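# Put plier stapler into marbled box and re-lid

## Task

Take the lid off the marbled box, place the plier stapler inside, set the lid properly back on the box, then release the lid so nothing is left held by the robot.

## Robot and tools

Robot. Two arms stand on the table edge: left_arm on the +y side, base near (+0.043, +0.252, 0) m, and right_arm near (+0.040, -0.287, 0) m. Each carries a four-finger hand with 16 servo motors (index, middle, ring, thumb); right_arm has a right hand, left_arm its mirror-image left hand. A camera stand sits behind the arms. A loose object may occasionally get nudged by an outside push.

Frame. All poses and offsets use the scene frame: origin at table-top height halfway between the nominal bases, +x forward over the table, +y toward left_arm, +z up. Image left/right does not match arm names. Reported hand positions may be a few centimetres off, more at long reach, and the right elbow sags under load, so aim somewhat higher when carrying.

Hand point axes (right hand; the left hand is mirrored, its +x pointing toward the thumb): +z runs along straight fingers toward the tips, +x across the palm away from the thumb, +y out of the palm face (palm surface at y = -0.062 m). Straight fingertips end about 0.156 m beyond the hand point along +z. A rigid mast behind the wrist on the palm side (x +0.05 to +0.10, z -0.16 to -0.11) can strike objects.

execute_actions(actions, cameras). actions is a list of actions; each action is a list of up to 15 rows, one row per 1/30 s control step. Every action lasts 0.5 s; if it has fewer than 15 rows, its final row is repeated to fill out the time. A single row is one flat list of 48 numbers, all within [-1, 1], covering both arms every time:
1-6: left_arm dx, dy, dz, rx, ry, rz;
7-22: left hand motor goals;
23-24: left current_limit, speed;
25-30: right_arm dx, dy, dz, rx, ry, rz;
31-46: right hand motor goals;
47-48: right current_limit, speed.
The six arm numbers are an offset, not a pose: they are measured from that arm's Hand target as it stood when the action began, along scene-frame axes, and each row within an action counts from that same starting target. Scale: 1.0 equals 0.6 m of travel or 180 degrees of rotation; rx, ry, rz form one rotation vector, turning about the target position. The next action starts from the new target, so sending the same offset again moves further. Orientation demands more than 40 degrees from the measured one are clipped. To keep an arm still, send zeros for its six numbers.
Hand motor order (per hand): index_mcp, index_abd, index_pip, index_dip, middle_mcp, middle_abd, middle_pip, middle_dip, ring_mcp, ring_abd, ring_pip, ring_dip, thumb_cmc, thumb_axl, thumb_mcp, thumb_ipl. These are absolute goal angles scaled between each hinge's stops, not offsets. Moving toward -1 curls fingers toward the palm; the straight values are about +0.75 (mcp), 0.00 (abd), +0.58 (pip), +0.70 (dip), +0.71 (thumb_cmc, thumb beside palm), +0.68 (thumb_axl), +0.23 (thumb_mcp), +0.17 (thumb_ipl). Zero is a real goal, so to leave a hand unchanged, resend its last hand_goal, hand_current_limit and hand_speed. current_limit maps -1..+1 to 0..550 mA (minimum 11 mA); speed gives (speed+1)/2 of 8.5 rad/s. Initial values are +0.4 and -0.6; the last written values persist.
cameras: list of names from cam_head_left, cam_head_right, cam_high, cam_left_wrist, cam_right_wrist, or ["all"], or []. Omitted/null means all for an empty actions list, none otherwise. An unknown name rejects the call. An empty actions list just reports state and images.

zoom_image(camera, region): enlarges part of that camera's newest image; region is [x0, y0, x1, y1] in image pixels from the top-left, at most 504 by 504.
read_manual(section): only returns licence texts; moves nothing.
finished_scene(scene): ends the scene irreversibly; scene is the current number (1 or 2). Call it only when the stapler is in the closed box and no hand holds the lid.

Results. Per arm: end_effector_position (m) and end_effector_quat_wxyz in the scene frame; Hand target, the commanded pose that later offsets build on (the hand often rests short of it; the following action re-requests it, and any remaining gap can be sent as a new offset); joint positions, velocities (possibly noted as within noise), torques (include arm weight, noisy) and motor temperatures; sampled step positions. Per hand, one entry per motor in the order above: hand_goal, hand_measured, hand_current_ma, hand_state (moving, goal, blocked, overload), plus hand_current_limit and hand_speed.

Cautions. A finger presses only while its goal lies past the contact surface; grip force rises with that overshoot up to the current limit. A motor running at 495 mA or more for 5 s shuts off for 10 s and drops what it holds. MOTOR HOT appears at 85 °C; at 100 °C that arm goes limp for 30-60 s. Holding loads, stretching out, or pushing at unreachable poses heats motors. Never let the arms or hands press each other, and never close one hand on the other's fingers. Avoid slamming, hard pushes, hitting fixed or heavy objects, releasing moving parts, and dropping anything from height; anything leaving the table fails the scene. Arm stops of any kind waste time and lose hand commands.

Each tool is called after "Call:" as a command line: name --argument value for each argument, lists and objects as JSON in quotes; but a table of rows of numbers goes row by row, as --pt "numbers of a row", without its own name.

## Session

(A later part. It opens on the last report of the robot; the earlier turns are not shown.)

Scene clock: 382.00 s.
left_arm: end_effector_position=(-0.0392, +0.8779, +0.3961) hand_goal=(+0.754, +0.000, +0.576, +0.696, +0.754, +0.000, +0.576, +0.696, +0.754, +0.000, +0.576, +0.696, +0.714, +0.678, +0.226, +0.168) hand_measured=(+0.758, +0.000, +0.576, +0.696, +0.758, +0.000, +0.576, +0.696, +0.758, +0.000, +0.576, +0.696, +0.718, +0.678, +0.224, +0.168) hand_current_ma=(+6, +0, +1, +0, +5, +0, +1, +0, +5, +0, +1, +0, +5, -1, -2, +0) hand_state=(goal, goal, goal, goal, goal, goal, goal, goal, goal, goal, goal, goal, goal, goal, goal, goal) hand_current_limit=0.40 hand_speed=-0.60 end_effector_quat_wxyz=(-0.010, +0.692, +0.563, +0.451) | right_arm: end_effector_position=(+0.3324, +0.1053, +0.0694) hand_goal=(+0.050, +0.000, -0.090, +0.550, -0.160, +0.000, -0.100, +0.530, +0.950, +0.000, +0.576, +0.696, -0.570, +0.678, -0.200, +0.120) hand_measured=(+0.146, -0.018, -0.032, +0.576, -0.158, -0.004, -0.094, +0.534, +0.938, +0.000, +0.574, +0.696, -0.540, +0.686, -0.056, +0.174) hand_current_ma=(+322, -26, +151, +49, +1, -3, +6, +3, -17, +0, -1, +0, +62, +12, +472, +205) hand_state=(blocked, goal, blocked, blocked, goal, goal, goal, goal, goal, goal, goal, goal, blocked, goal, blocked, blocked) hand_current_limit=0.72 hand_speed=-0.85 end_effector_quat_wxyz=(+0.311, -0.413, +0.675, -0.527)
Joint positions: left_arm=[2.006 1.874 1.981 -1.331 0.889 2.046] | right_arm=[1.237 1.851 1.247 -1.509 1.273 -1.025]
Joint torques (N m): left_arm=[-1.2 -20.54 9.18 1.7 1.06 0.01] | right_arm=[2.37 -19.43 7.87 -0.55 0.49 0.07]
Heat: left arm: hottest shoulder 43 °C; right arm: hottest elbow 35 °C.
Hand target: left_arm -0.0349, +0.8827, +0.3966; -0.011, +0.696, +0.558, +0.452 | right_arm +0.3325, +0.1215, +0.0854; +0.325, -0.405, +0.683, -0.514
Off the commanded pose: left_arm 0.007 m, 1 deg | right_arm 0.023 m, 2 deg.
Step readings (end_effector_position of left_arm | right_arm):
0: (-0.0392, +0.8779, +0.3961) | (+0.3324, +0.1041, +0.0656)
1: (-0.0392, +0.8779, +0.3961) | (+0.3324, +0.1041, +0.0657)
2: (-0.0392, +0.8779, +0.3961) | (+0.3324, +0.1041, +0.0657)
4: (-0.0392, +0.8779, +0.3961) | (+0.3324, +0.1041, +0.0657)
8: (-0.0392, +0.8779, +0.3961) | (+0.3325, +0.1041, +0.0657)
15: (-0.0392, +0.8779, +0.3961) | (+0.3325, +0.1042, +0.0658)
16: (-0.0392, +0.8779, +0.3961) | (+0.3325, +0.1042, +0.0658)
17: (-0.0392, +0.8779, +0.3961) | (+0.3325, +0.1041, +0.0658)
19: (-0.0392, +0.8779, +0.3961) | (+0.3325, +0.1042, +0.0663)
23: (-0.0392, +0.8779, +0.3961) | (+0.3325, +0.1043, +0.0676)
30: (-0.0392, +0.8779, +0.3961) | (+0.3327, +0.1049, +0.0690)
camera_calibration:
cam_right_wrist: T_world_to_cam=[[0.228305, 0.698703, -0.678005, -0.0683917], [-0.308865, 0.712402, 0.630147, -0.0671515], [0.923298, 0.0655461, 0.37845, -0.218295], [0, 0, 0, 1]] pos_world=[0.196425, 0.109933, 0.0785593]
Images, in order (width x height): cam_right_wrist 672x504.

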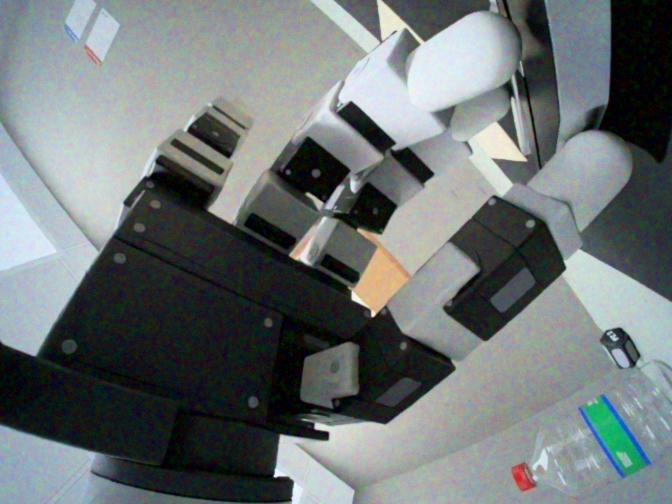

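Call:
execute_actions --actions '[[[0,0,0,0,0,0,0.754,0,0.576,0.696,0.754,0,0.576,0.696,0.754,0,0.576,0.696,0.714,0.678,0.226,0.168,0.4,-0.6,0,-0.01,-0.045,0,0,0,0.05,0,-0.09,0.55,0.1,0,-0.10,0.53,0.95,0,0.576,0.696,-0.57,0.678,-0.20,0.12,0.6,-0.85]],[[0,0,0,0,0,0,0.754,0,0.576,0.696,0.754,0,0.576,0.696,0.754,0,0.576,0.696,0.714,0.678,0.226,0.168,0.4,-0.6,0,0,0,0,0,0,0.25,0,-0.15,0.55,0.25,0,-0.15,0.55,0.95,0,0.576,0.696,-0.57,0.678,0.1,0.168,0.2,-0.9]]]' --cameras '["cam_right_wrist"]'

Call:
execute_actions --actions '[[[0,0,0,0,0,0,0.754,0,0.576,0.696,0.754,0,0.576,0.696,0.754,0,0.576,0.696,0.714,0.678,0.226,0.168,0.4,-0.6,0,0,0.04,0,0,0,0.45,0,-0.2,0.55,0.45,0,-0.2,0.55,0.95,0,0.576,0.696,-0.57,0.678,0.25,0.168,0.2,-0.7]],[[0,0,0,0,0,0,0.754,0,0.576,0.696,0.754,0,0.576,0.696,0.754,0,0.576,0.696,0.714,0.678,0.226,0.168,0.4,-0.6,-0.05,-0.25,0.15,0,0,0,0.45,0,-0.2,0.55,0.45,0,-0.2,0.55,0.95,0,0.576,0.696,-0.57,0.678,0.25,0.168,0.2,-0.7]]]' --cameras '["all"]'

Call:
zoom_image --camera "cam_high" --region '[460, 130, 540, 210]'

Call:
zoom_image --camera "cam_head_right" --region '[400, 220, 540, 340]'

Scene clock: 392.87 s.
left_arm: end_effector_position=(-0.0392, +0.8779, +0.3961) hand_goal=(+0.754, +0.000, +0.576, +0.696, +0.754, +0.000, +0.576, +0.696, +0.754, +0.000, +0.576, +0.696, +0.714, +0.678, +0.226, +0.168) hand_measured=(+0.758, +0.000, +0.576, +0.696, +0.758, +0.000, +0.576, +0.696, +0.758, +0.000, +0.576, +0.696, +0.718, +0.678, +0.224, +0.168) hand_current_ma=(+6, +0, +1, +0, +5, +0, +1, +0, +5, +0, +1, +0, +5, -1, -2, +0) hand_state=(goal, goal, goal, goal, goal, goal, goal, goal, goal, goal, goal, goal, goal, goal, goal, goal) hand_current_limit=0.40 hand_speed=-0.60 end_effector_quat_wxyz=(-0.010, +0.692, +0.563, +0.451) | right_arm: end_effector_position=(+0.3352, +0.1142, +0.0664) hand_goal=(+0.250, +0.000, -0.150, +0.550, +0.250, +0.000, -0.150, +0.550, +0.950, +0.000, +0.576, +0.696, -0.570, +0.678, +0.100, +0.168) hand_measured=(+0.238, -0.004, -0.152, +0.550, +0.238, -0.004, -0.146, +0.548, +0.938, +0.000, +0.574, +0.696, -0.568, +0.680, +0.098, +0.170) hand_current_ma=(-19, -2, -1, +0, -20, -2, +3, -2, -17, +0, -1, +0, +2, +1, -3, +3) hand_state=(goal, goal, goal, goal, goal, goal, goal, goal, goal, goal, goal, goal, goal, goal, goal, goal) hand_current_limit=0.20 hand_speed=-0.90 end_effector_quat_wxyz=(+0.325, -0.404, +0.683, -0.514)
Joint positions: left_arm=[2.006 1.874 1.981 -1.331 0.889 2.046] | right_arm=[1.237 1.851 1.245 -1.451 1.273 -1.036]
Joint torques (N m): left_arm=[-1.2 -20.54 9.2 1.7 1.06 0.01] | right_arm=[1.96 -17.08 5.03 0.2 0.61 0.11]
Heat: left arm: hottest shoulder 43 °C; right arm: hottest elbow 35 °C.
Hand target: left_arm -0.0349, +0.8827, +0.3966; -0.011, +0.696, +0.558, +0.452 | right_arm +0.3325, +0.1155, +0.0583; +0.325, -0.405, +0.683, -0.514
Off the commanded pose: left_arm 0.007 m, 1 deg | right_arm 0.009 m, 0 deg.
Step readings (end_effector_position of left_arm | right_arm):
0: (-0.0392, +0.8779, +0.3961) | (+0.3324, +0.1053, +0.0694)
1: (-0.0392, +0.8779, +0.3961) | (+0.3324, +0.1053, +0.0694)
2: (-0.0392, +0.8779, +0.3961) | (+0.3324, +0.1054, +0.0694)
4: (-0.0392, +0.8779, +0.3961) | (+0.3330, +0.1069, +0.0691)
8: (-0.0392, +0.8779, +0.3961) | (+0.3336, +0.1086, +0.0687)
15: (-0.0392, +0.8779, +0.3961) | (+0.3339, +0.1093, +0.0685)
16: (-0.0392, +0.8779, +0.3961) | (+0.3339, +0.1093, +0.0685)
17: (-0.0392, +0.8779, +0.3961) | (+0.3338, +0.1092, +0.0685)
19: (-0.0392, +0.8779, +0.3961) | (+0.3340, +0.1097, +0.0684)
23: (-0.0392, +0.8779, +0.3961) | (+0.3349, +0.1122, +0.0679)
30: (-0.0392, +0.8779, +0.3961) | (+0.3352, +0.1139, +0.0665)
camera_calibration:
cam_right_wrist: T_world_to_cam=[[0.234687, 0.727767, -0.64442, -0.085031], [-0.319305, 0.683865, 0.656028, -0.0656269], [0.918132, 0.0518049, 0.392874, -0.218049], [0, 0, 0, 1]] pos_world=[0.199198, 0.118059, 0.0739233]
Images, in order (width x height): cam_right_wrist 672x504.

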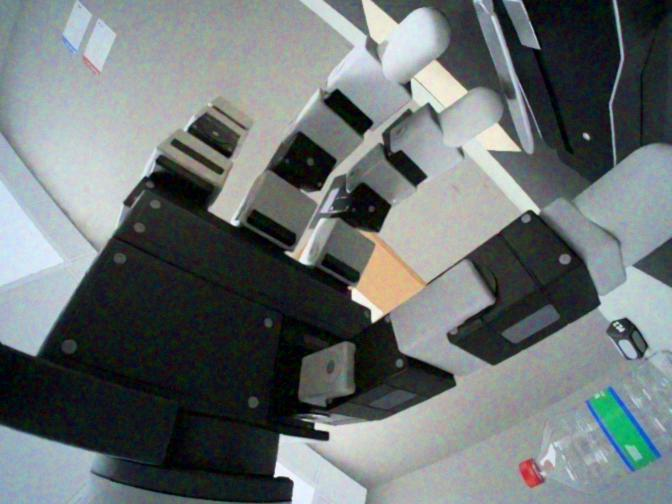

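Scene clock: 394.60 s.
left_arm: end_effector_position=(-0.0392, +0.8779, +0.3961) hand_goal=(+0.754, +0.000, +0.576, +0.696, +0.754, +0.000, +0.576, +0.696, +0.754, +0.000, +0.576, +0.696, +0.714, +0.678, +0.226, +0.168) hand_measured=(+0.758, +0.000, +0.576, +0.696, +0.758, +0.000, +0.576, +0.696, +0.758, +0.000, +0.576, +0.696, +0.718, +0.678, +0.224, +0.168) hand_current_ma=(+6, +0, +1, +0, +5, +0, +1, +0, +5, +0, +1, +0, +5, -1, -2, +0) hand_state=(goal, goal, goal, goal, goal, goal, goal, goal, goal, goal, goal, goal, goal, goal, goal, goal) hand_current_limit=0.40 hand_speed=-0.60 end_effector_quat_wxyz=(-0.010, +0.692, +0.563, +0.451) | right_arm: end_effector_position=(+0.3004, -0.0318, +0.1721) hand_goal=(+0.450, +0.000, -0.200, +0.550, +0.450, +0.000, -0.200, +0.550, +0.950, +0.000, +0.576, +0.696, -0.570, +0.678, +0.250, +0.168) hand_measured=(+0.438, +0.000, -0.198, +0.550, +0.436, -0.002, -0.198, +0.548, +0.938, +0.000, +0.574, +0.696, -0.570, +0.680, +0.246, +0.170) hand_current_ma=(-20, +0, +2, +0, -22, -1, +2, -2, -17, +0, -1, +0, +0, +1, -5, +2) hand_state=(goal, goal, goal, goal, goal, goal, goal, goal, goal, goal, goal, goal, goal, goal, goal, goal) hand_current_limit=0.20 hand_speed=-0.70 end_effector_quat_wxyz=(+0.326, -0.404, +0.681, -0.517)
Joint positions: left_arm=[2.006 1.874 1.981 -1.331 0.889 2.046] | right_arm=[1.194 1.325 0.929 -1.529 1.297 -1.177]
Joint torques (N m): left_arm=[-1.2 -20.6 9.17 1.7 1.06 0.01] | right_arm=[0.62 -10.58 6.01 0.4 0.75 -0.02]
Heat: left arm: hottest shoulder 43 °C; right arm: hottest shoulder 34 °C.
Hand target: left_arm -0.0349, +0.8827, +0.3966; -0.011, +0.696, +0.558, +0.452 | right_arm +0.3025, -0.0344, +0.1723; +0.325, -0.405, +0.683, -0.514
Off the commanded pose: left_arm 0.007 m, 1 deg | right_arm 0.003 m, 0 deg.
Step readings (end_effector_position of left_arm | right_arm):
0: (-0.0392, +0.8779, +0.3961) | (+0.3352, +0.1142, +0.0664)
1: (-0.0392, +0.8779, +0.3961) | (+0.3352, +0.1142, +0.0664)
2: (-0.0392, +0.8779, +0.3961) | (+0.3352, +0.1142, +0.0663)
4: (-0.0392, +0.8779, +0.3961) | (+0.3349, +0.1133, +0.0665)
8: (-0.0392, +0.8779, +0.3961) | (+0.3339, +0.1103, +0.0670)
15: (-0.0392, +0.8779, +0.3961) | (+0.3333, +0.1087, +0.0673)
16: (-0.0392, +0.8779, +0.3961) | (+0.3330, +0.1080, +0.0675)
17: (-0.0392, +0.8779, +0.3961) | (+0.3321, +0.1033, +0.0682)
19: (-0.0392, +0.8779, +0.3961) | (+0.3230, +0.0732, +0.0733)
23: (-0.0392, +0.8779, +0.3961) | (+0.3084, +0.0054, +0.1071)
30: (-0.0392, +0.8779, +0.3961) | (+0.3048, -0.0235, +0.1719)
camera_calibration:
cam_left_wrist: T_world_to_cam=[[-0.454326, -0.349977, -0.81921, 0.58534], [-0.876052, 0.00869081, 0.482137, -0.301079], [-0.161617, 0.936718, -0.310547, -0.588051], [0, 0, 0, 1]] pos_world=[-0.0928653, 0.75831, 0.44206]
cam_right_wrist: T_world_to_cam=[[0.235231, 0.724544, -0.647844, 0.0978577], [-0.324086, 0.686872, 0.650519, -0.0437637], [0.916316, 0.0569344, 0.396388, -0.219892], [0, 0, 0, 1]] pos_world=[0.164288, -0.0283228, 0.179028]

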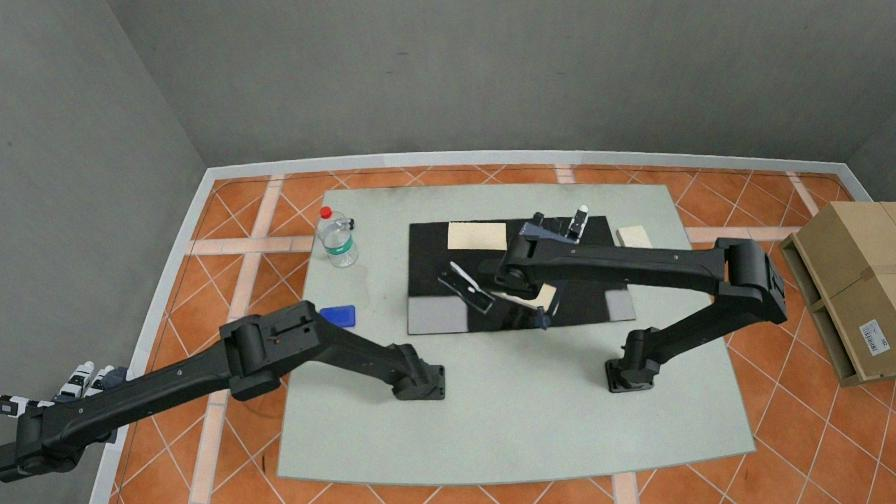

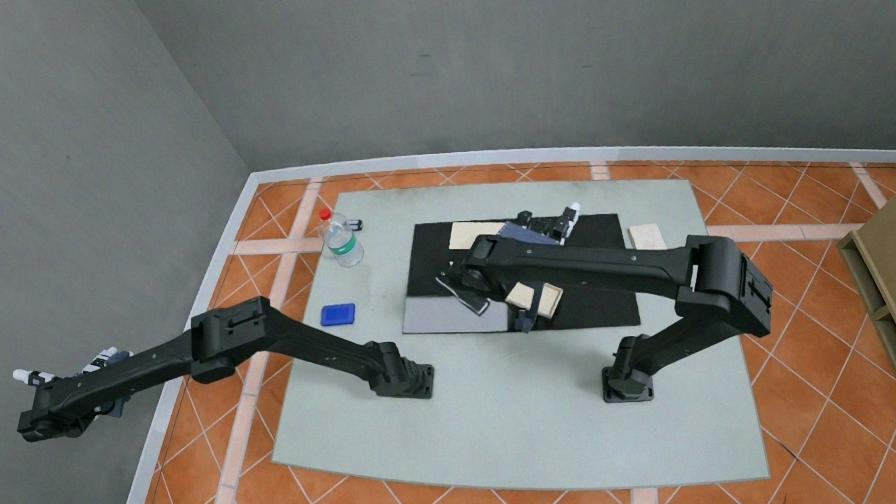

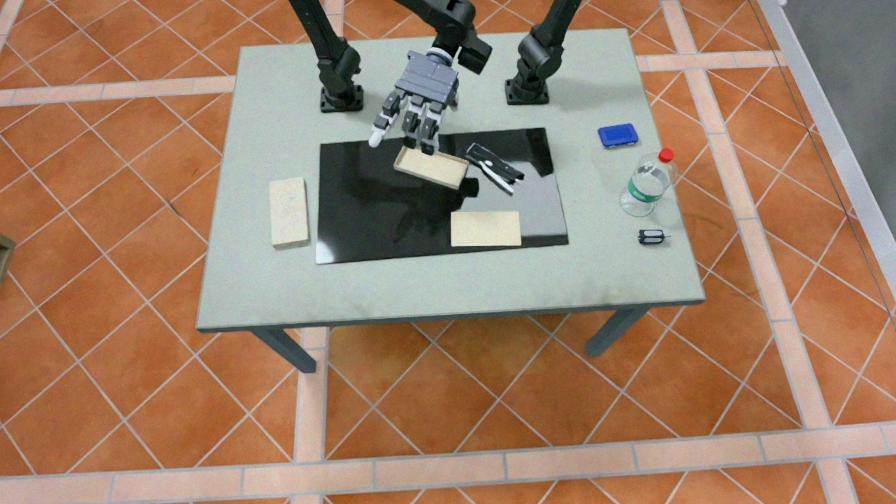

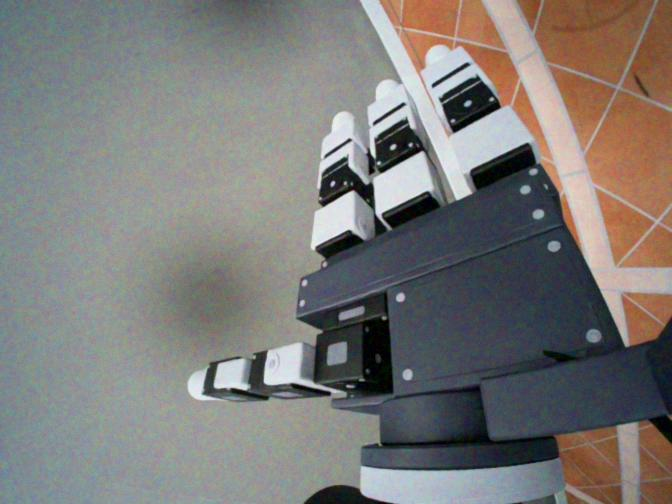

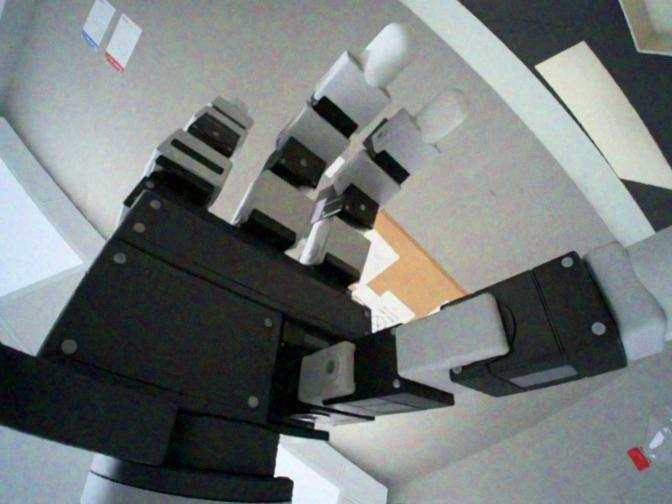

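Scaled by 6.300 from the camera's 896x504 image, which has a finer 1280x720 frame.

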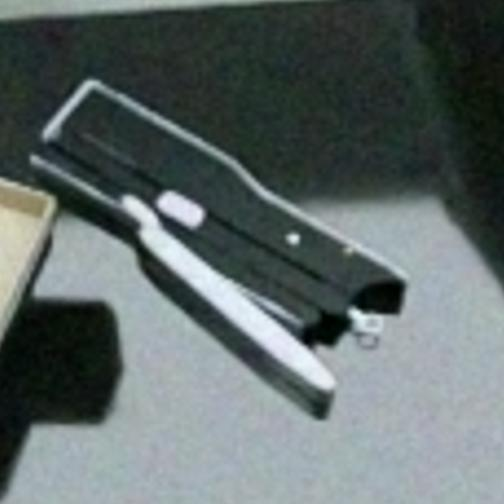

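Scaled by 3.600 from the camera's 896x504 image, which has a finer 1280x720 frame.

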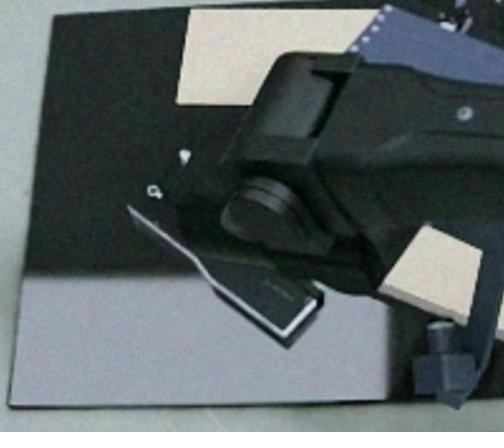

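Call:
execute_actions --actions '[[[0,0,0,0,0,0,0.754,0,0.576,0.696,0.754,0,0.576,0.696,0.754,0,0.576,0.696,0.714,0.678,0.226,0.168,0.4,-0.6,0.1,0.26,-0.08,0,0,0,0.45,0,-0.2,0.55,0.45,0,-0.2,0.55,0.95,0,0.576,0.696,-0.57,0.678,0.6,0.168,0.2,-0.6]],[[0,0,0,0,0,0,0.754,0,0.576,0.696,0.754,0,0.576,0.696,0.754,0,0.576,0.696,0.714,0.678,0.226,0.168,0.4,-0.6,0,0,-0.03,0,0,0,0.45,0,-0.2,0.55,0.45,0,-0.2,0.55,0.95,0,0.576,0.696,-0.57,0.678,0.6,0.168,0.2,-0.6]]]' --cameras '["cam_high","cam_right_wrist"]'

Call:
zoom_image --camera "cam_high" --region '[440, 120, 560, 220]'

Scene clock: 414.43 s.
left_arm: end_effector_position=(-0.0392, +0.8779, +0.3961) hand_goal=(+0.754, +0.000, +0.576, +0.696, +0.754, +0.000, +0.576, +0.696, +0.754, +0.000, +0.576, +0.696, +0.714, +0.678, +0.226, +0.168) hand_measured=(+0.758, +0.000, +0.576, +0.696, +0.758, +0.000, +0.576, +0.696, +0.758, +0.000, +0.576, +0.696, +0.718, +0.678, +0.224, +0.168) hand_current_ma=(+6, +0, +1, +0, +5, +0, +1, +0, +5, +0, +1, +0, +5, -1, -2, +0) hand_state=(goal, goal, goal, goal, goal, goal, goal, goal, goal, goal, goal, goal, goal, goal, goal, goal) hand_current_limit=0.40 hand_speed=-0.60 end_effector_quat_wxyz=(-0.010, +0.692, +0.563, +0.451) | right_arm: end_effector_position=(+0.3513, +0.1069, +0.0980) hand_goal=(+0.450, +0.000, -0.200, +0.550, +0.450, +0.000, -0.200, +0.550, +0.950, +0.000, +0.576, +0.696, -0.570, +0.678, +0.600, +0.168) hand_measured=(+0.438, +0.000, -0.198, +0.550, +0.438, -0.002, -0.198, +0.548, +0.938, +0.000, +0.574, +0.696, -0.570, +0.680, +0.592, +0.170) hand_current_ma=(-19, +0, +2, +0, -20, -1, +2, -2, -17, +0, -1, +0, +0, +1, -15, +1) hand_state=(goal, goal, goal, goal, goal, goal, goal, goal, goal, goal, goal, goal, goal, goal, goal, goal) hand_current_limit=0.20 hand_speed=-0.60 end_effector_quat_wxyz=(+0.313, -0.419, +0.674, -0.522)
Joint positions: left_arm=[2.006 1.874 1.981 -1.331 0.889 2.046] | right_arm=[1.199 1.788 1.263 -1.414 1.29 -1.204]
Joint torques (N m): left_arm=[-1.14 -20.6 9.2 1.7 1.06 0.01] | right_arm=[0.62 -16.97 8.84 0.35 0.85 0.04]
Heat: left arm: hottest shoulder 43 °C; right arm: hottest elbow 34 °C.
Hand target: left_arm -0.0349, +0.8827, +0.3966; -0.011, +0.696, +0.558, +0.452 | right_arm +0.3626, +0.1215, +0.1064; +0.325, -0.405, +0.683, -0.514
Off the commanded pose: left_arm 0.007 m, 1 deg | right_arm 0.020 m, 2 deg.
Step readings (end_effector_position of left_arm | right_arm):
0: (-0.0392, +0.8779, +0.3961) | (+0.3004, -0.0318, +0.1720)
1: (-0.0392, +0.8779, +0.3961) | (+0.3005, -0.0316, +0.1718)
2: (-0.0392, +0.8779, +0.3961) | (+0.3015, -0.0285, +0.1704)
4: (-0.0392, +0.8779, +0.3961) | (+0.3085, -0.0087, +0.1641)
8: (-0.0392, +0.8779, +0.3961) | (+0.3338, +0.0598, +0.1360)
15: (-0.0392, +0.8779, +0.3961) | (+0.3476, +0.0974, +0.0988)
16: (-0.0392, +0.8779, +0.3961) | (+0.3484, +0.0995, +0.0995)
17: (-0.0392, +0.8779, +0.3961) | (+0.3493, +0.1017, +0.1010)
19: (-0.0392, +0.8779, +0.3961) | (+0.3506, +0.1051, +0.1040)
23: (-0.0392, +0.8779, +0.3961) | (+0.3513, +0.1070, +0.1047)
30: (-0.0392, +0.8779, +0.3961) | (+0.3513, +0.1069, +0.0983)
camera_calibration:
cam_right_wrist: T_world_to_cam=[[0.213548, 0.70454, -0.676772, -0.0500455], [-0.315558, 0.705363, 0.634733, -0.0777805], [0.924565, 0.0780146, 0.372952, -0.24788], [0, 0, 0, 1]] pos_world=[0.215324, 0.109461, 0.107948]
Images, in order (width x height): cam_high 896x504, cam_right_wrist 672x504.

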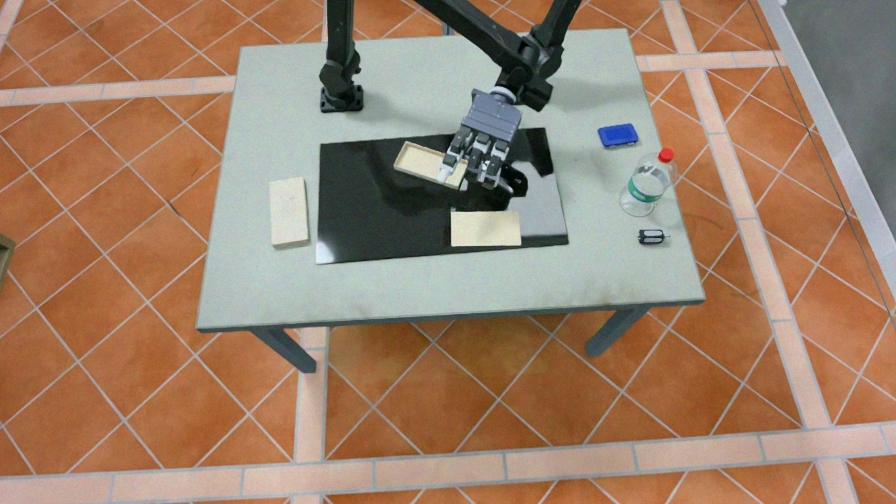

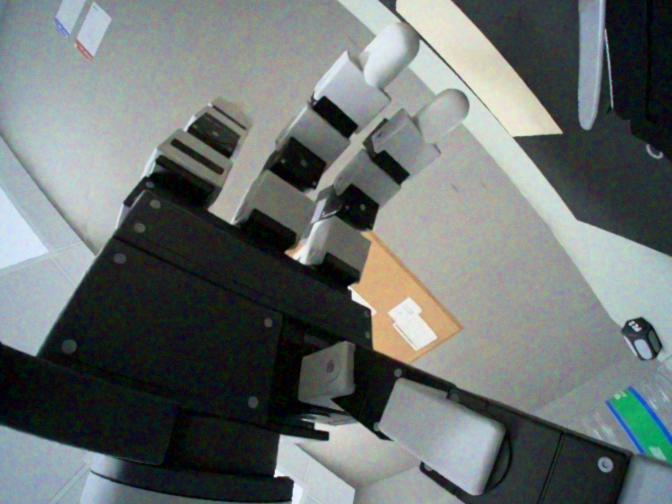

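Scaled by 4.200 from the camera's 896x504 image, which has a finer 1280x720 frame.

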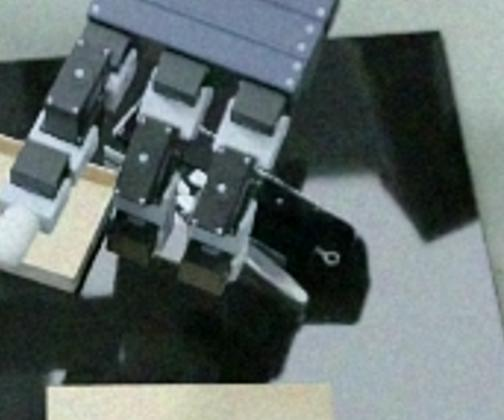

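Call:
execute_actions --actions '[[[0,0,0,0,0,0,0.754,0,0.576,0.696,0.754,0,0.576,0.696,0.754,0,0.576,0.696,0.714,0.678,0.226,0.168,0.4,-0.6,0.01,0.01,-0.05,0,0,0,0.45,0,-0.2,0.55,0.45,0,-0.2,0.55,0.95,0,0.576,0.696,-0.57,0.678,0.6,0.168,0.2,-0.6]]]' --cameras '["cam_high","cam_right_wrist"]'

Call:
zoom_image --camera "cam_high" --region '[440, 120, 560, 220]'

Scene clock: 416.27 s.
left_arm: end_effector_position=(-0.0392, +0.8779, +0.3961) hand_goal=(+0.754, +0.000, +0.576, +0.696, +0.754, +0.000, +0.576, +0.696, +0.754, +0.000, +0.576, +0.696, +0.714, +0.678, +0.226, +0.168) hand_measured=(+0.758, +0.000, +0.576, +0.696, +0.758, +0.000, +0.576, +0.696, +0.758, +0.000, +0.576, +0.696, +0.718, +0.678, +0.224, +0.168) hand_current_ma=(+6, +0, +1, +0, +5, +0, +1, +0, +5, +0, +1, +0, +5, -1, -2, +0) hand_state=(goal, goal, goal, goal, goal, goal, goal, goal, goal, goal, goal, goal, goal, goal, goal, goal) hand_current_limit=0.40 hand_speed=-0.60 end_effector_quat_wxyz=(-0.010, +0.692, +0.563, +0.451) | right_arm: end_effector_position=(+0.3563, +0.1179, +0.0673) hand_goal=(+0.450, +0.000, -0.200, +0.550, +0.450, +0.000, -0.200, +0.550, +0.950, +0.000, +0.576, +0.696, -0.570, +0.678, +0.600, +0.168) hand_measured=(+0.438, +0.000, -0.198, +0.550, +0.438, -0.002, -0.198, +0.548, +0.938, +0.000, +0.574, +0.696, -0.570, +0.680, +0.592, +0.170) hand_current_ma=(-19, +0, +2, +0, -20, -1, +2, -2, -17, +0, -1, +0, +0, +1, -14, +1) hand_state=(goal, goal, goal, goal, goal, goal, goal, goal, goal, goal, goal, goal, goal, goal, goal, goal) hand_current_limit=0.20 hand_speed=-0.60 end_effector_quat_wxyz=(+0.317, -0.417, +0.675, -0.519)
Joint positions: left_arm=[2.006 1.874 1.981 -1.331 0.889 2.046] | right_arm=[1.197 1.851 1.263 -1.333 1.291 -1.214]
Joint torques (N m): left_arm=[-1.2 -20.6 9.18 1.69 1.06 0.01] | right_arm=[0.15 -18.49 8.01 0.27 0.92 -0.06]
Heat: left arm: hottest shoulder 43 °C; right arm: hottest elbow 34 °C.
Hand target: left_arm -0.0349, +0.8827, +0.3966; -0.011, +0.696, +0.558, +0.452 | right_arm +0.3687, +0.1274, +0.0764; +0.325, -0.405, +0.683, -0.514
Off the commanded pose: left_arm 0.007 m, 1 deg | right_arm 0.018 m, 2 deg.
Step readings (end_effector_position of left_arm | right_arm):
0: (-0.0392, +0.8779, +0.3961) | (+0.3513, +0.1069, +0.0980)
1: (-0.0392, +0.8779, +0.3961) | (+0.3514, +0.1070, +0.0978)
2: (-0.0392, +0.8779, +0.3961) | (+0.3518, +0.1081, +0.0973)
4: (-0.0392, +0.8779, +0.3961) | (+0.3534, +0.1123, +0.0938)
8: (-0.0392, +0.8779, +0.3961) | (+0.3553, +0.1170, +0.0792)
15: (-0.0392, +0.8779, +0.3961) | (+0.3561, +0.1179, +0.0673)
camera_calibration:
cam_right_wrist: T_world_to_cam=[[0.214957, 0.711103, -0.669422, -0.0814119], [-0.3186, 0.699005, 0.640223, -0.0630697], [0.923194, 0.0756576, 0.376814, -0.241456], [0, 0, 0, 1]] pos_world=[0.220317, 0.120246, 0.0768638]
Images, in order (width x height): cam_high 896x504, cam_right_wrist 672x504.

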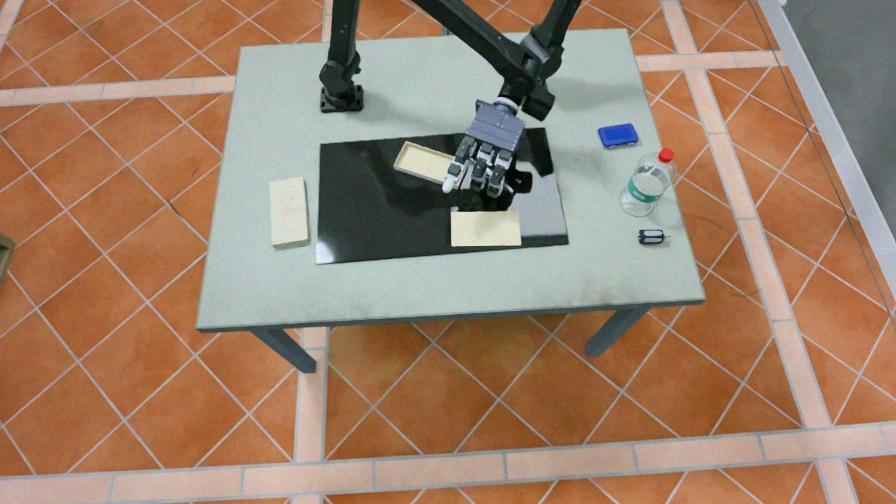

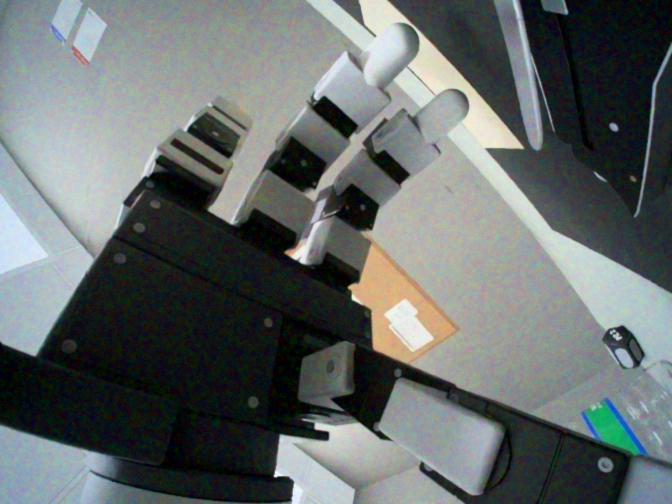

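Scaled by 4.200 from the camera's 896x504 image, which has a finer 1280x720 frame.

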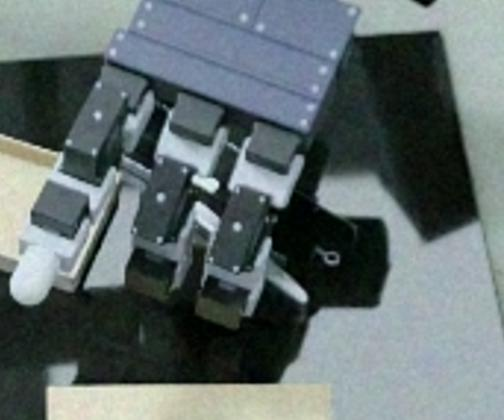

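Call:
execute_actions --actions '[[[0,0,0,0,0,0,0.754,0,0.576,0.696,0.754,0,0.576,0.696,0.754,0,0.576,0.696,0.714,0.678,0.226,0.168,0.4,-0.6,0.0,0.0,-0.03,0,0,0,0.45,0,-0.2,0.55,0.45,0,-0.2,0.55,0.95,0,0.576,0.696,-0.57,0.678,0.6,0.168,0.2,-0.6]],[[0,0,0,0,0,0,0.754,0,0.576,0.696,0.754,0,0.576,0.696,0.754,0,0.576,0.696,0.714,0.678,0.226,0.168,0.4,-0.6,-0.05,0.02,0,0,0,0,0.45,0,-0.2,0.55,0.45,0,-0.2,0.55,0.95,0,0.576,0.696,-0.57,0.678,0.6,0.168,0.2,-0.6]]]' --cameras '["cam_high","cam_right_wrist"]'

Call:
zoom_image --camera "cam_high" --region '[440, 120, 560, 220]'

Scene clock: 419.50 s.
left_arm: end_effector_position=(-0.0392, +0.8779, +0.3961) hand_goal=(+0.754, +0.000, +0.576, +0.696, +0.754, +0.000, +0.576, +0.696, +0.754, +0.000, +0.576, +0.696, +0.714, +0.678, +0.226, +0.168) hand_measured=(+0.758, +0.000, +0.576, +0.696, +0.758, +0.000, +0.576, +0.696, +0.758, +0.000, +0.576, +0.696, +0.718, +0.678, +0.224, +0.168) hand_current_ma=(+6, +0, +1, +0, +5, +0, +1, +0, +5, +0, +1, +0, +5, -1, -2, +0) hand_state=(goal, goal, goal, goal, goal, goal, goal, goal, goal, goal, goal, goal, goal, goal, goal, goal) hand_current_limit=0.40 hand_speed=-0.60 end_effector_quat_wxyz=(-0.010, +0.692, +0.563, +0.451) | right_arm: end_effector_position=(+0.3373, +0.1212, +0.0519) hand_goal=(+0.450, +0.000, -0.200, +0.550, +0.450, +0.000, -0.200, +0.550, +0.950, +0.000, +0.576, +0.696, -0.570, +0.678, +0.600, +0.168) hand_measured=(+0.438, +0.000, -0.198, +0.550, +0.438, -0.002, -0.198, +0.548, +0.938, +0.000, +0.574, +0.696, -0.570, +0.680, +0.592, +0.170) hand_current_ma=(-19, +0, +2, +0, -20, -1, +2, -2, -17, +0, -1, +0, +0, +1, -14, +1) hand_state=(goal, goal, goal, goal, goal, goal, goal, goal, goal, goal, goal, goal, goal, goal, goal, goal) hand_current_limit=0.20 hand_speed=-0.60 end_effector_quat_wxyz=(+0.315, -0.411, +0.679, -0.521)
Joint positions: left_arm=[2.006 1.874 1.981 -1.331 0.889 2.046] | right_arm=[1.237 1.9 1.275 -1.455 1.27 -1.041]
Joint torques (N m): left_arm=[-1.26 -20.6 9.2 1.7 1.07 0] | right_arm=[2.26 -17.79 8.36 -0.62 0.62 0.09]
Heat: left arm: hottest shoulder 43 °C; right arm: hottest elbow 34 °C.
Hand target: left_arm -0.0349, +0.8827, +0.3966; -0.011, +0.696, +0.558, +0.452 | right_arm +0.3385, +0.1394, +0.0582; +0.325, -0.405, +0.683, -0.514
Off the commanded pose: left_arm 0.007 m, 1 deg | right_arm 0.019 m, 2 deg.
Step readings (end_effector_position of left_arm | right_arm):
0: (-0.0392, +0.8779, +0.3961) | (+0.3563, +0.1179, +0.0673)
1: (-0.0392, +0.8779, +0.3961) | (+0.3564, +0.1180, +0.0673)
2: (-0.0392, +0.8779, +0.3961) | (+0.3566, +0.1187, +0.0672)
4: (-0.0392, +0.8779, +0.3961) | (+0.3575, +0.1210, +0.0666)
8: (-0.0392, +0.8779, +0.3961) | (+0.3586, +0.1238, +0.0631)
15: (-0.0392, +0.8779, +0.3961) | (+0.3589, +0.1245, +0.0583)
16: (-0.0392, +0.8779, +0.3961) | (+0.3589, +0.1246, +0.0583)
17: (-0.0392, +0.8779, +0.3961) | (+0.3586, +0.1240, +0.0582)
19: (-0.0392, +0.8779, +0.3961) | (+0.3550, +0.1211, +0.0579)
23: (-0.0392, +0.8779, +0.3961) | (+0.3460, +0.1173, +0.0553)
30: (-0.0392, +0.8779, +0.3961) | (+0.3358, +0.1189, +0.0499)
camera_calibration:
cam_right_wrist: T_world_to_cam=[[0.226724, 0.710606, -0.66606, -0.0940766], [-0.311397, 0.700861, 0.641736, -0.0642626], [0.922837, 0.0619118, 0.380183, -0.216727], [0, 0, 0, 1]] pos_world=[0.201322, 0.125308, 0.0609747]
Images, in order (width x height): cam_high 896x504, cam_right_wrist 672x504.

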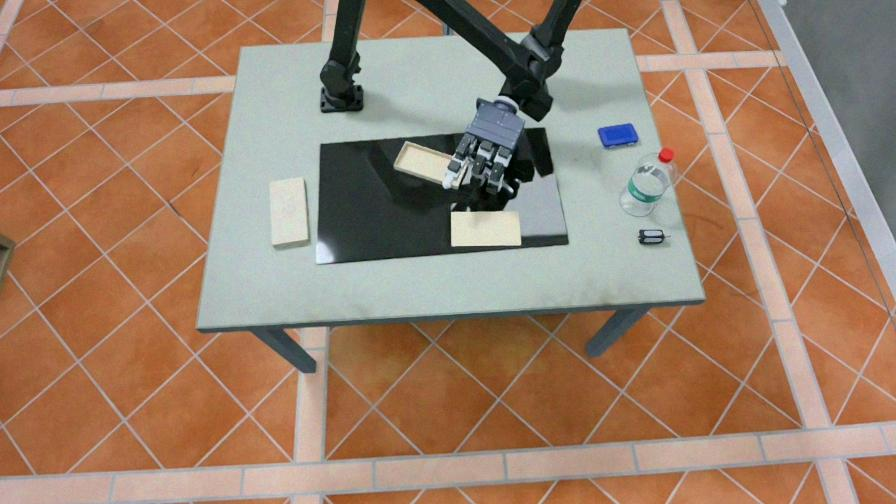

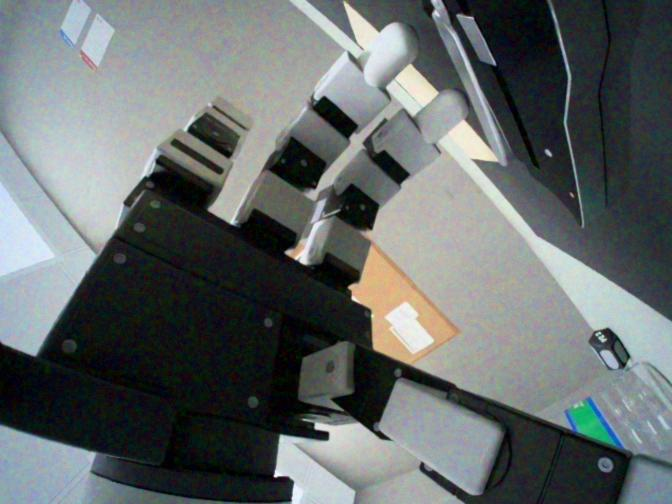

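Scaled by 4.200 from the camera's 896x504 image, which has a finer 1280x720 frame.

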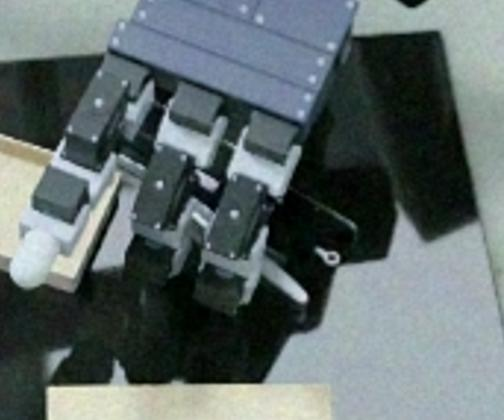

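Call:
execute_actions --actions '[[[0,0,0,0,0,0,0.754,0,0.576,0.696,0.754,0,0.576,0.696,0.754,0,0.576,0.696,0.714,0.678,0.226,0.168,0.4,-0.6,-0.02,0,-0.008,0,0,0,0.42,0,-0.2,0.55,0.42,0,-0.2,0.55,0.95,0,0.576,0.696,-0.57,0.678,0.6,0.168,0.2,-0.6]],[[0,0,0,0,0,0,0.754,0,0.576,0.696,0.754,0,0.576,0.696,0.754,0,0.576,0.696,0.714,0.678,0.226,0.168,0.4,-0.6,-0.04,0.0,0,0,0,0,0.42,0,-0.2,0.55,0.42,0,-0.2,0.55,0.95,0,0.576,0.696,-0.57,0.678,0.6,0.168,0.2,-0.6]]]' --cameras '["cam_high","cam_right_wrist"]'

Call:
zoom_image --camera "cam_right_wrist" --region '[340, 0, 672, 250]'

Scene clock: 422.07 s.
left_arm: end_effector_position=(-0.0392, +0.8779, +0.3961) hand_goal=(+0.754, +0.000, +0.576, +0.696, +0.754, +0.000, +0.576, +0.696, +0.754, +0.000, +0.576, +0.696, +0.714, +0.678, +0.226, +0.168) hand_measured=(+0.758, +0.000, +0.576, +0.696, +0.758, +0.000, +0.576, +0.696, +0.758, +0.000, +0.576, +0.696, +0.718, +0.678, +0.224, +0.168) hand_current_ma=(+6, +0, +1, +0, +5, +0, +1, +0, +5, +0, +1, +0, +5, -1, -2, +0) hand_state=(goal, goal, goal, goal, goal, goal, goal, goal, goal, goal, goal, goal, goal, goal, goal, goal) hand_current_limit=0.40 hand_speed=-0.60 end_effector_quat_wxyz=(-0.010, +0.692, +0.563, +0.451) | right_arm: end_effector_position=(+0.3061, +0.1217, +0.0499) hand_goal=(+0.420, +0.000, -0.200, +0.550, +0.420, +0.000, -0.200, +0.550, +0.950, +0.000, +0.576, +0.696, -0.570, +0.678, +0.600, +0.168) hand_measured=(+0.428, +0.000, -0.184, +0.558, +0.416, -0.002, -0.198, +0.548, +0.938, +0.000, +0.574, +0.696, -0.570, +0.680, +0.592, +0.170) hand_current_ma=(+10, +0, +26, +9, -5, -1, +2, -2, -17, +0, -1, +0, +0, +1, -14, +1) hand_state=(goal, goal, goal, goal, goal, goal, goal, goal, goal, goal, goal, goal, goal, goal, goal, goal) hand_current_limit=0.20 hand_speed=-0.60 end_effector_quat_wxyz=(+0.316, -0.406, +0.681, -0.521)
Joint positions: left_arm=[2.006 1.874 1.981 -1.331 0.889 2.046] | right_arm=[1.301 1.92 1.275 -1.611 1.233 -0.849]
Joint torques (N m): left_arm=[-1.2 -20.6 9.21 1.69 1.06 0.01] | right_arm=[3.02 -17.38 7.8 -0.91 0.44 0.07]
Heat: left arm: hottest shoulder 43 °C; right arm: hottest elbow 34 °C.
Hand target: left_arm -0.0349, +0.8827, +0.3966; -0.011, +0.696, +0.558, +0.452 | right_arm +0.3025, +0.1394, +0.0535; +0.325, -0.405, +0.683, -0.514
Off the commanded pose: left_arm 0.007 m, 1 deg | right_arm 0.018 m, 1 deg.
Step readings (end_effector_position of left_arm | right_arm):
0: (-0.0392, +0.8779, +0.3961) | (+0.3373, +0.1213, +0.0519)
1: (-0.0392, +0.8779, +0.3961) | (+0.3373, +0.1212, +0.0519)
2: (-0.0392, +0.8779, +0.3961) | (+0.3368, +0.1209, +0.0519)
4: (-0.0392, +0.8779, +0.3961) | (+0.3352, +0.1197, +0.0516)
8: (-0.0392, +0.8779, +0.3961) | (+0.3302, +0.1202, +0.0502)
15: (-0.0392, +0.8779, +0.3961) | (+0.3271, +0.1212, +0.0487)
16: (-0.0392, +0.8779, +0.3961) | (+0.3270, +0.1211, +0.0487)
17: (-0.0392, +0.8779, +0.3961) | (+0.3252, +0.1212, +0.0486)
19: (-0.0392, +0.8779, +0.3961) | (+0.3212, +0.1198, +0.0489)
23: (-0.0392, +0.8779, +0.3961) | (+0.3108, +0.1215, +0.0506)
30: (-0.0392, +0.8779, +0.3961) | (+0.3059, +0.1220, +0.0505)
camera_calibration:
cam_right_wrist: T_world_to_cam=[[0.235459, 0.712765, -0.6607, -0.091841], [-0.30943, 0.699417, 0.644258, -0.0736514], [0.92131, 0.0527443, 0.385235, -0.185913], [0, 0, 0, 1]] pos_world=[0.170118, 0.12678, 0.0583912]
Images, in order (width x height): cam_high 896x504, cam_right_wrist 672x504.

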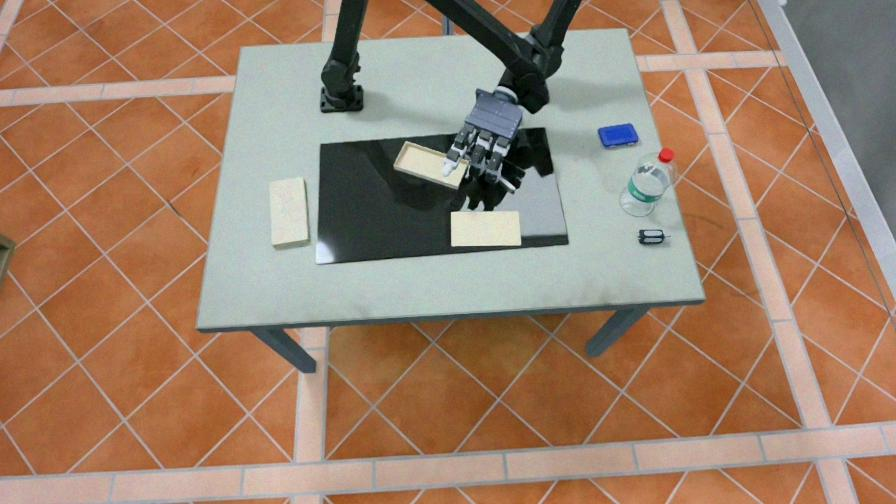

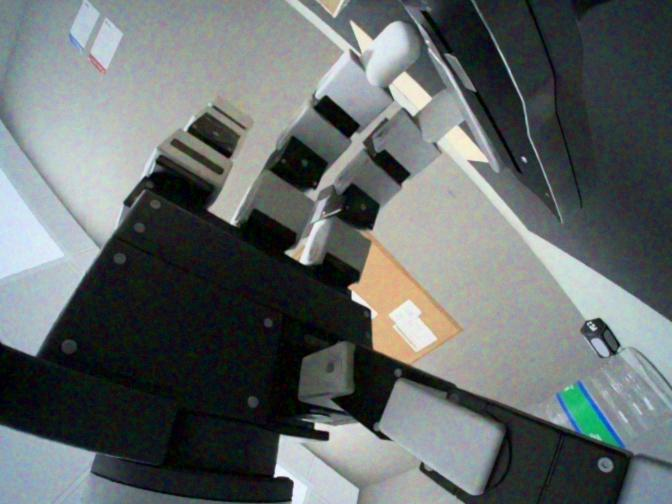

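Scaled by 1.518 from the camera's 672x504 image, which has a finer 960x720 frame.

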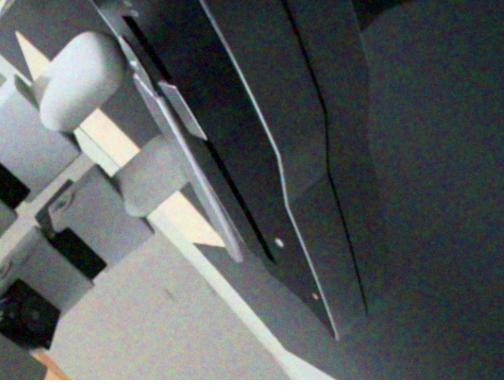

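Call:
execute_actions --actions '[[[0,0,0,0,0,0,0.754,0,0.576,0.696,0.754,0,0.576,0.696,0.754,0,0.576,0.696,0.714,0.678,0.226,0.168,0.4,-0.6,0,0,-0.006,0,0,0,0.32,0,-0.23,0.55,0.32,0,-0.23,0.55,0.95,0,0.576,0.696,-0.57,0.678,0.6,0.168,0.4,-0.7]]]' --cameras '["cam_high","cam_right_wrist"]'

Call:
zoom_image --camera "cam_high" --region '[440, 120, 560, 220]'

Call:
zoom_image --camera "cam_right_wrist" --region '[340, 0, 672, 250]'

Scene clock: 424.17 s.
left_arm: end_effector_position=(-0.0392, +0.8779, +0.3961) hand_goal=(+0.754, +0.000, +0.576, +0.696, +0.754, +0.000, +0.576, +0.696, +0.754, +0.000, +0.576, +0.696, +0.714, +0.678, +0.226, +0.168) hand_measured=(+0.758, +0.000, +0.576, +0.696, +0.758, +0.000, +0.576, +0.696, +0.758, +0.000, +0.576, +0.696, +0.718, +0.678, +0.224, +0.168) hand_current_ma=(+6, +0, +1, +0, +5, +0, +1, +0, +5, +0, +1, +0, +5, -1, -2, +0) hand_state=(goal, goal, goal, goal, goal, goal, goal, goal, goal, goal, goal, goal, goal, goal, goal, goal) hand_current_limit=0.40 hand_speed=-0.60 end_effector_quat_wxyz=(-0.010, +0.692, +0.563, +0.451) | right_arm: end_effector_position=(+0.3063, +0.1219, +0.0494) hand_goal=(+0.320, +0.000, -0.230, +0.550, +0.320, +0.000, -0.230, +0.550, +0.950, +0.000, +0.576, +0.696, -0.570, +0.678, +0.600, +0.168) hand_measured=(+0.362, -0.002, -0.192, +0.558, +0.316, -0.002, -0.228, +0.548, +0.938, +0.000, +0.574, +0.696, -0.570, +0.680, +0.592, +0.170) hand_current_ma=(+107, -1, +83, +12, -3, -1, +2, -2, -17, +0, -1, +0, +0, +1, -14, +1) hand_state=(blocked, goal, blocked, goal, goal, goal, goal, goal, goal, goal, goal, goal, goal, goal, goal, goal) hand_current_limit=0.40 hand_speed=-0.70 end_effector_quat_wxyz=(+0.317, -0.404, +0.682, -0.521)
Joint positions: left_arm=[2.006 1.874 1.981 -1.331 0.889 2.046] | right_arm=[1.301 1.921 1.275 -1.612 1.232 -0.843]
Joint torques (N m): left_arm=[-1.2 -20.66 9.2 1.7 1.07 0.01] | right_arm=[3.02 -16.91 7.68 -0.69 0.45 0.1]
Heat: left arm: hottest shoulder 43 °C; right arm: hottest elbow 34 °C.
Hand target: left_arm -0.0349, +0.8827, +0.3966; -0.011, +0.696, +0.558, +0.452 | right_arm +0.3025, +0.1394, +0.0498; +0.324, -0.405, +0.683, -0.514
Off the commanded pose: left_arm 0.007 m, 1 deg | right_arm 0.018 m, 1 deg.
Step readings (end_effector_position of left_arm | right_arm):
0: (-0.0392, +0.8779, +0.3961) | (+0.3061, +0.1216, +0.0499)
1: (-0.0392, +0.8779, +0.3961) | (+0.3061, +0.1217, +0.0499)
2: (-0.0392, +0.8779, +0.3961) | (+0.3061, +0.1216, +0.0498)
4: (-0.0392, +0.8779, +0.3961) | (+0.3062, +0.1218, +0.0499)
8: (-0.0392, +0.8779, +0.3961) | (+0.3063, +0.1218, +0.0494)
15: (-0.0392, +0.8779, +0.3961) | (+0.3063, +0.1219, +0.0494)
camera_calibration:
cam_right_wrist: T_world_to_cam=[[0.238149, 0.714595, -0.657753, -0.0935493], [-0.30944, 0.697772, 0.646035, -0.0732433], [0.920615, 0.0496821, 0.387298, -0.185421], [0, 0, 0, 1]] pos_world=[0.170315, 0.127169, 0.0575986]
Images, in order (width x height): cam_high 896x504, cam_right_wrist 672x504.

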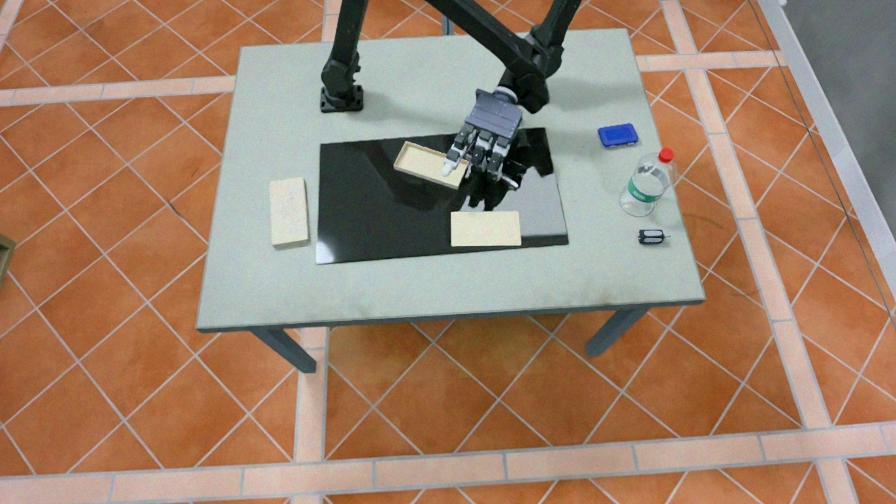

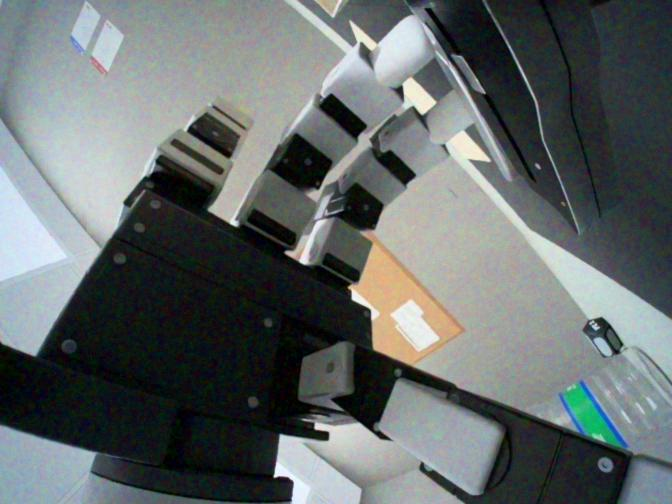

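Scaled by 4.200 from the camera's 896x504 image, which has a finer 1280x720 frame.

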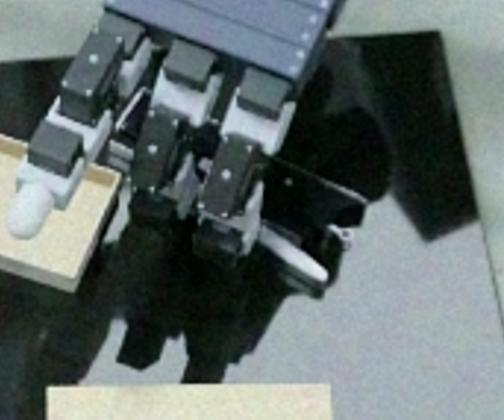

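Scaled by 1.518 from the camera's 672x504 image, which has a finer 960x720 frame.

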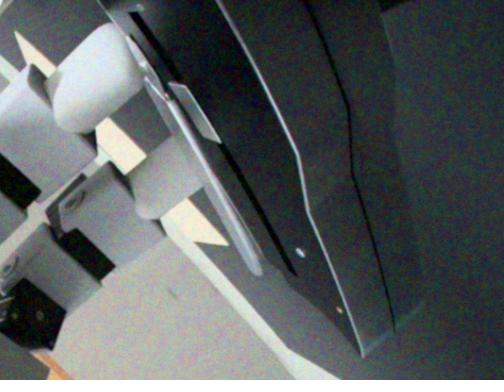

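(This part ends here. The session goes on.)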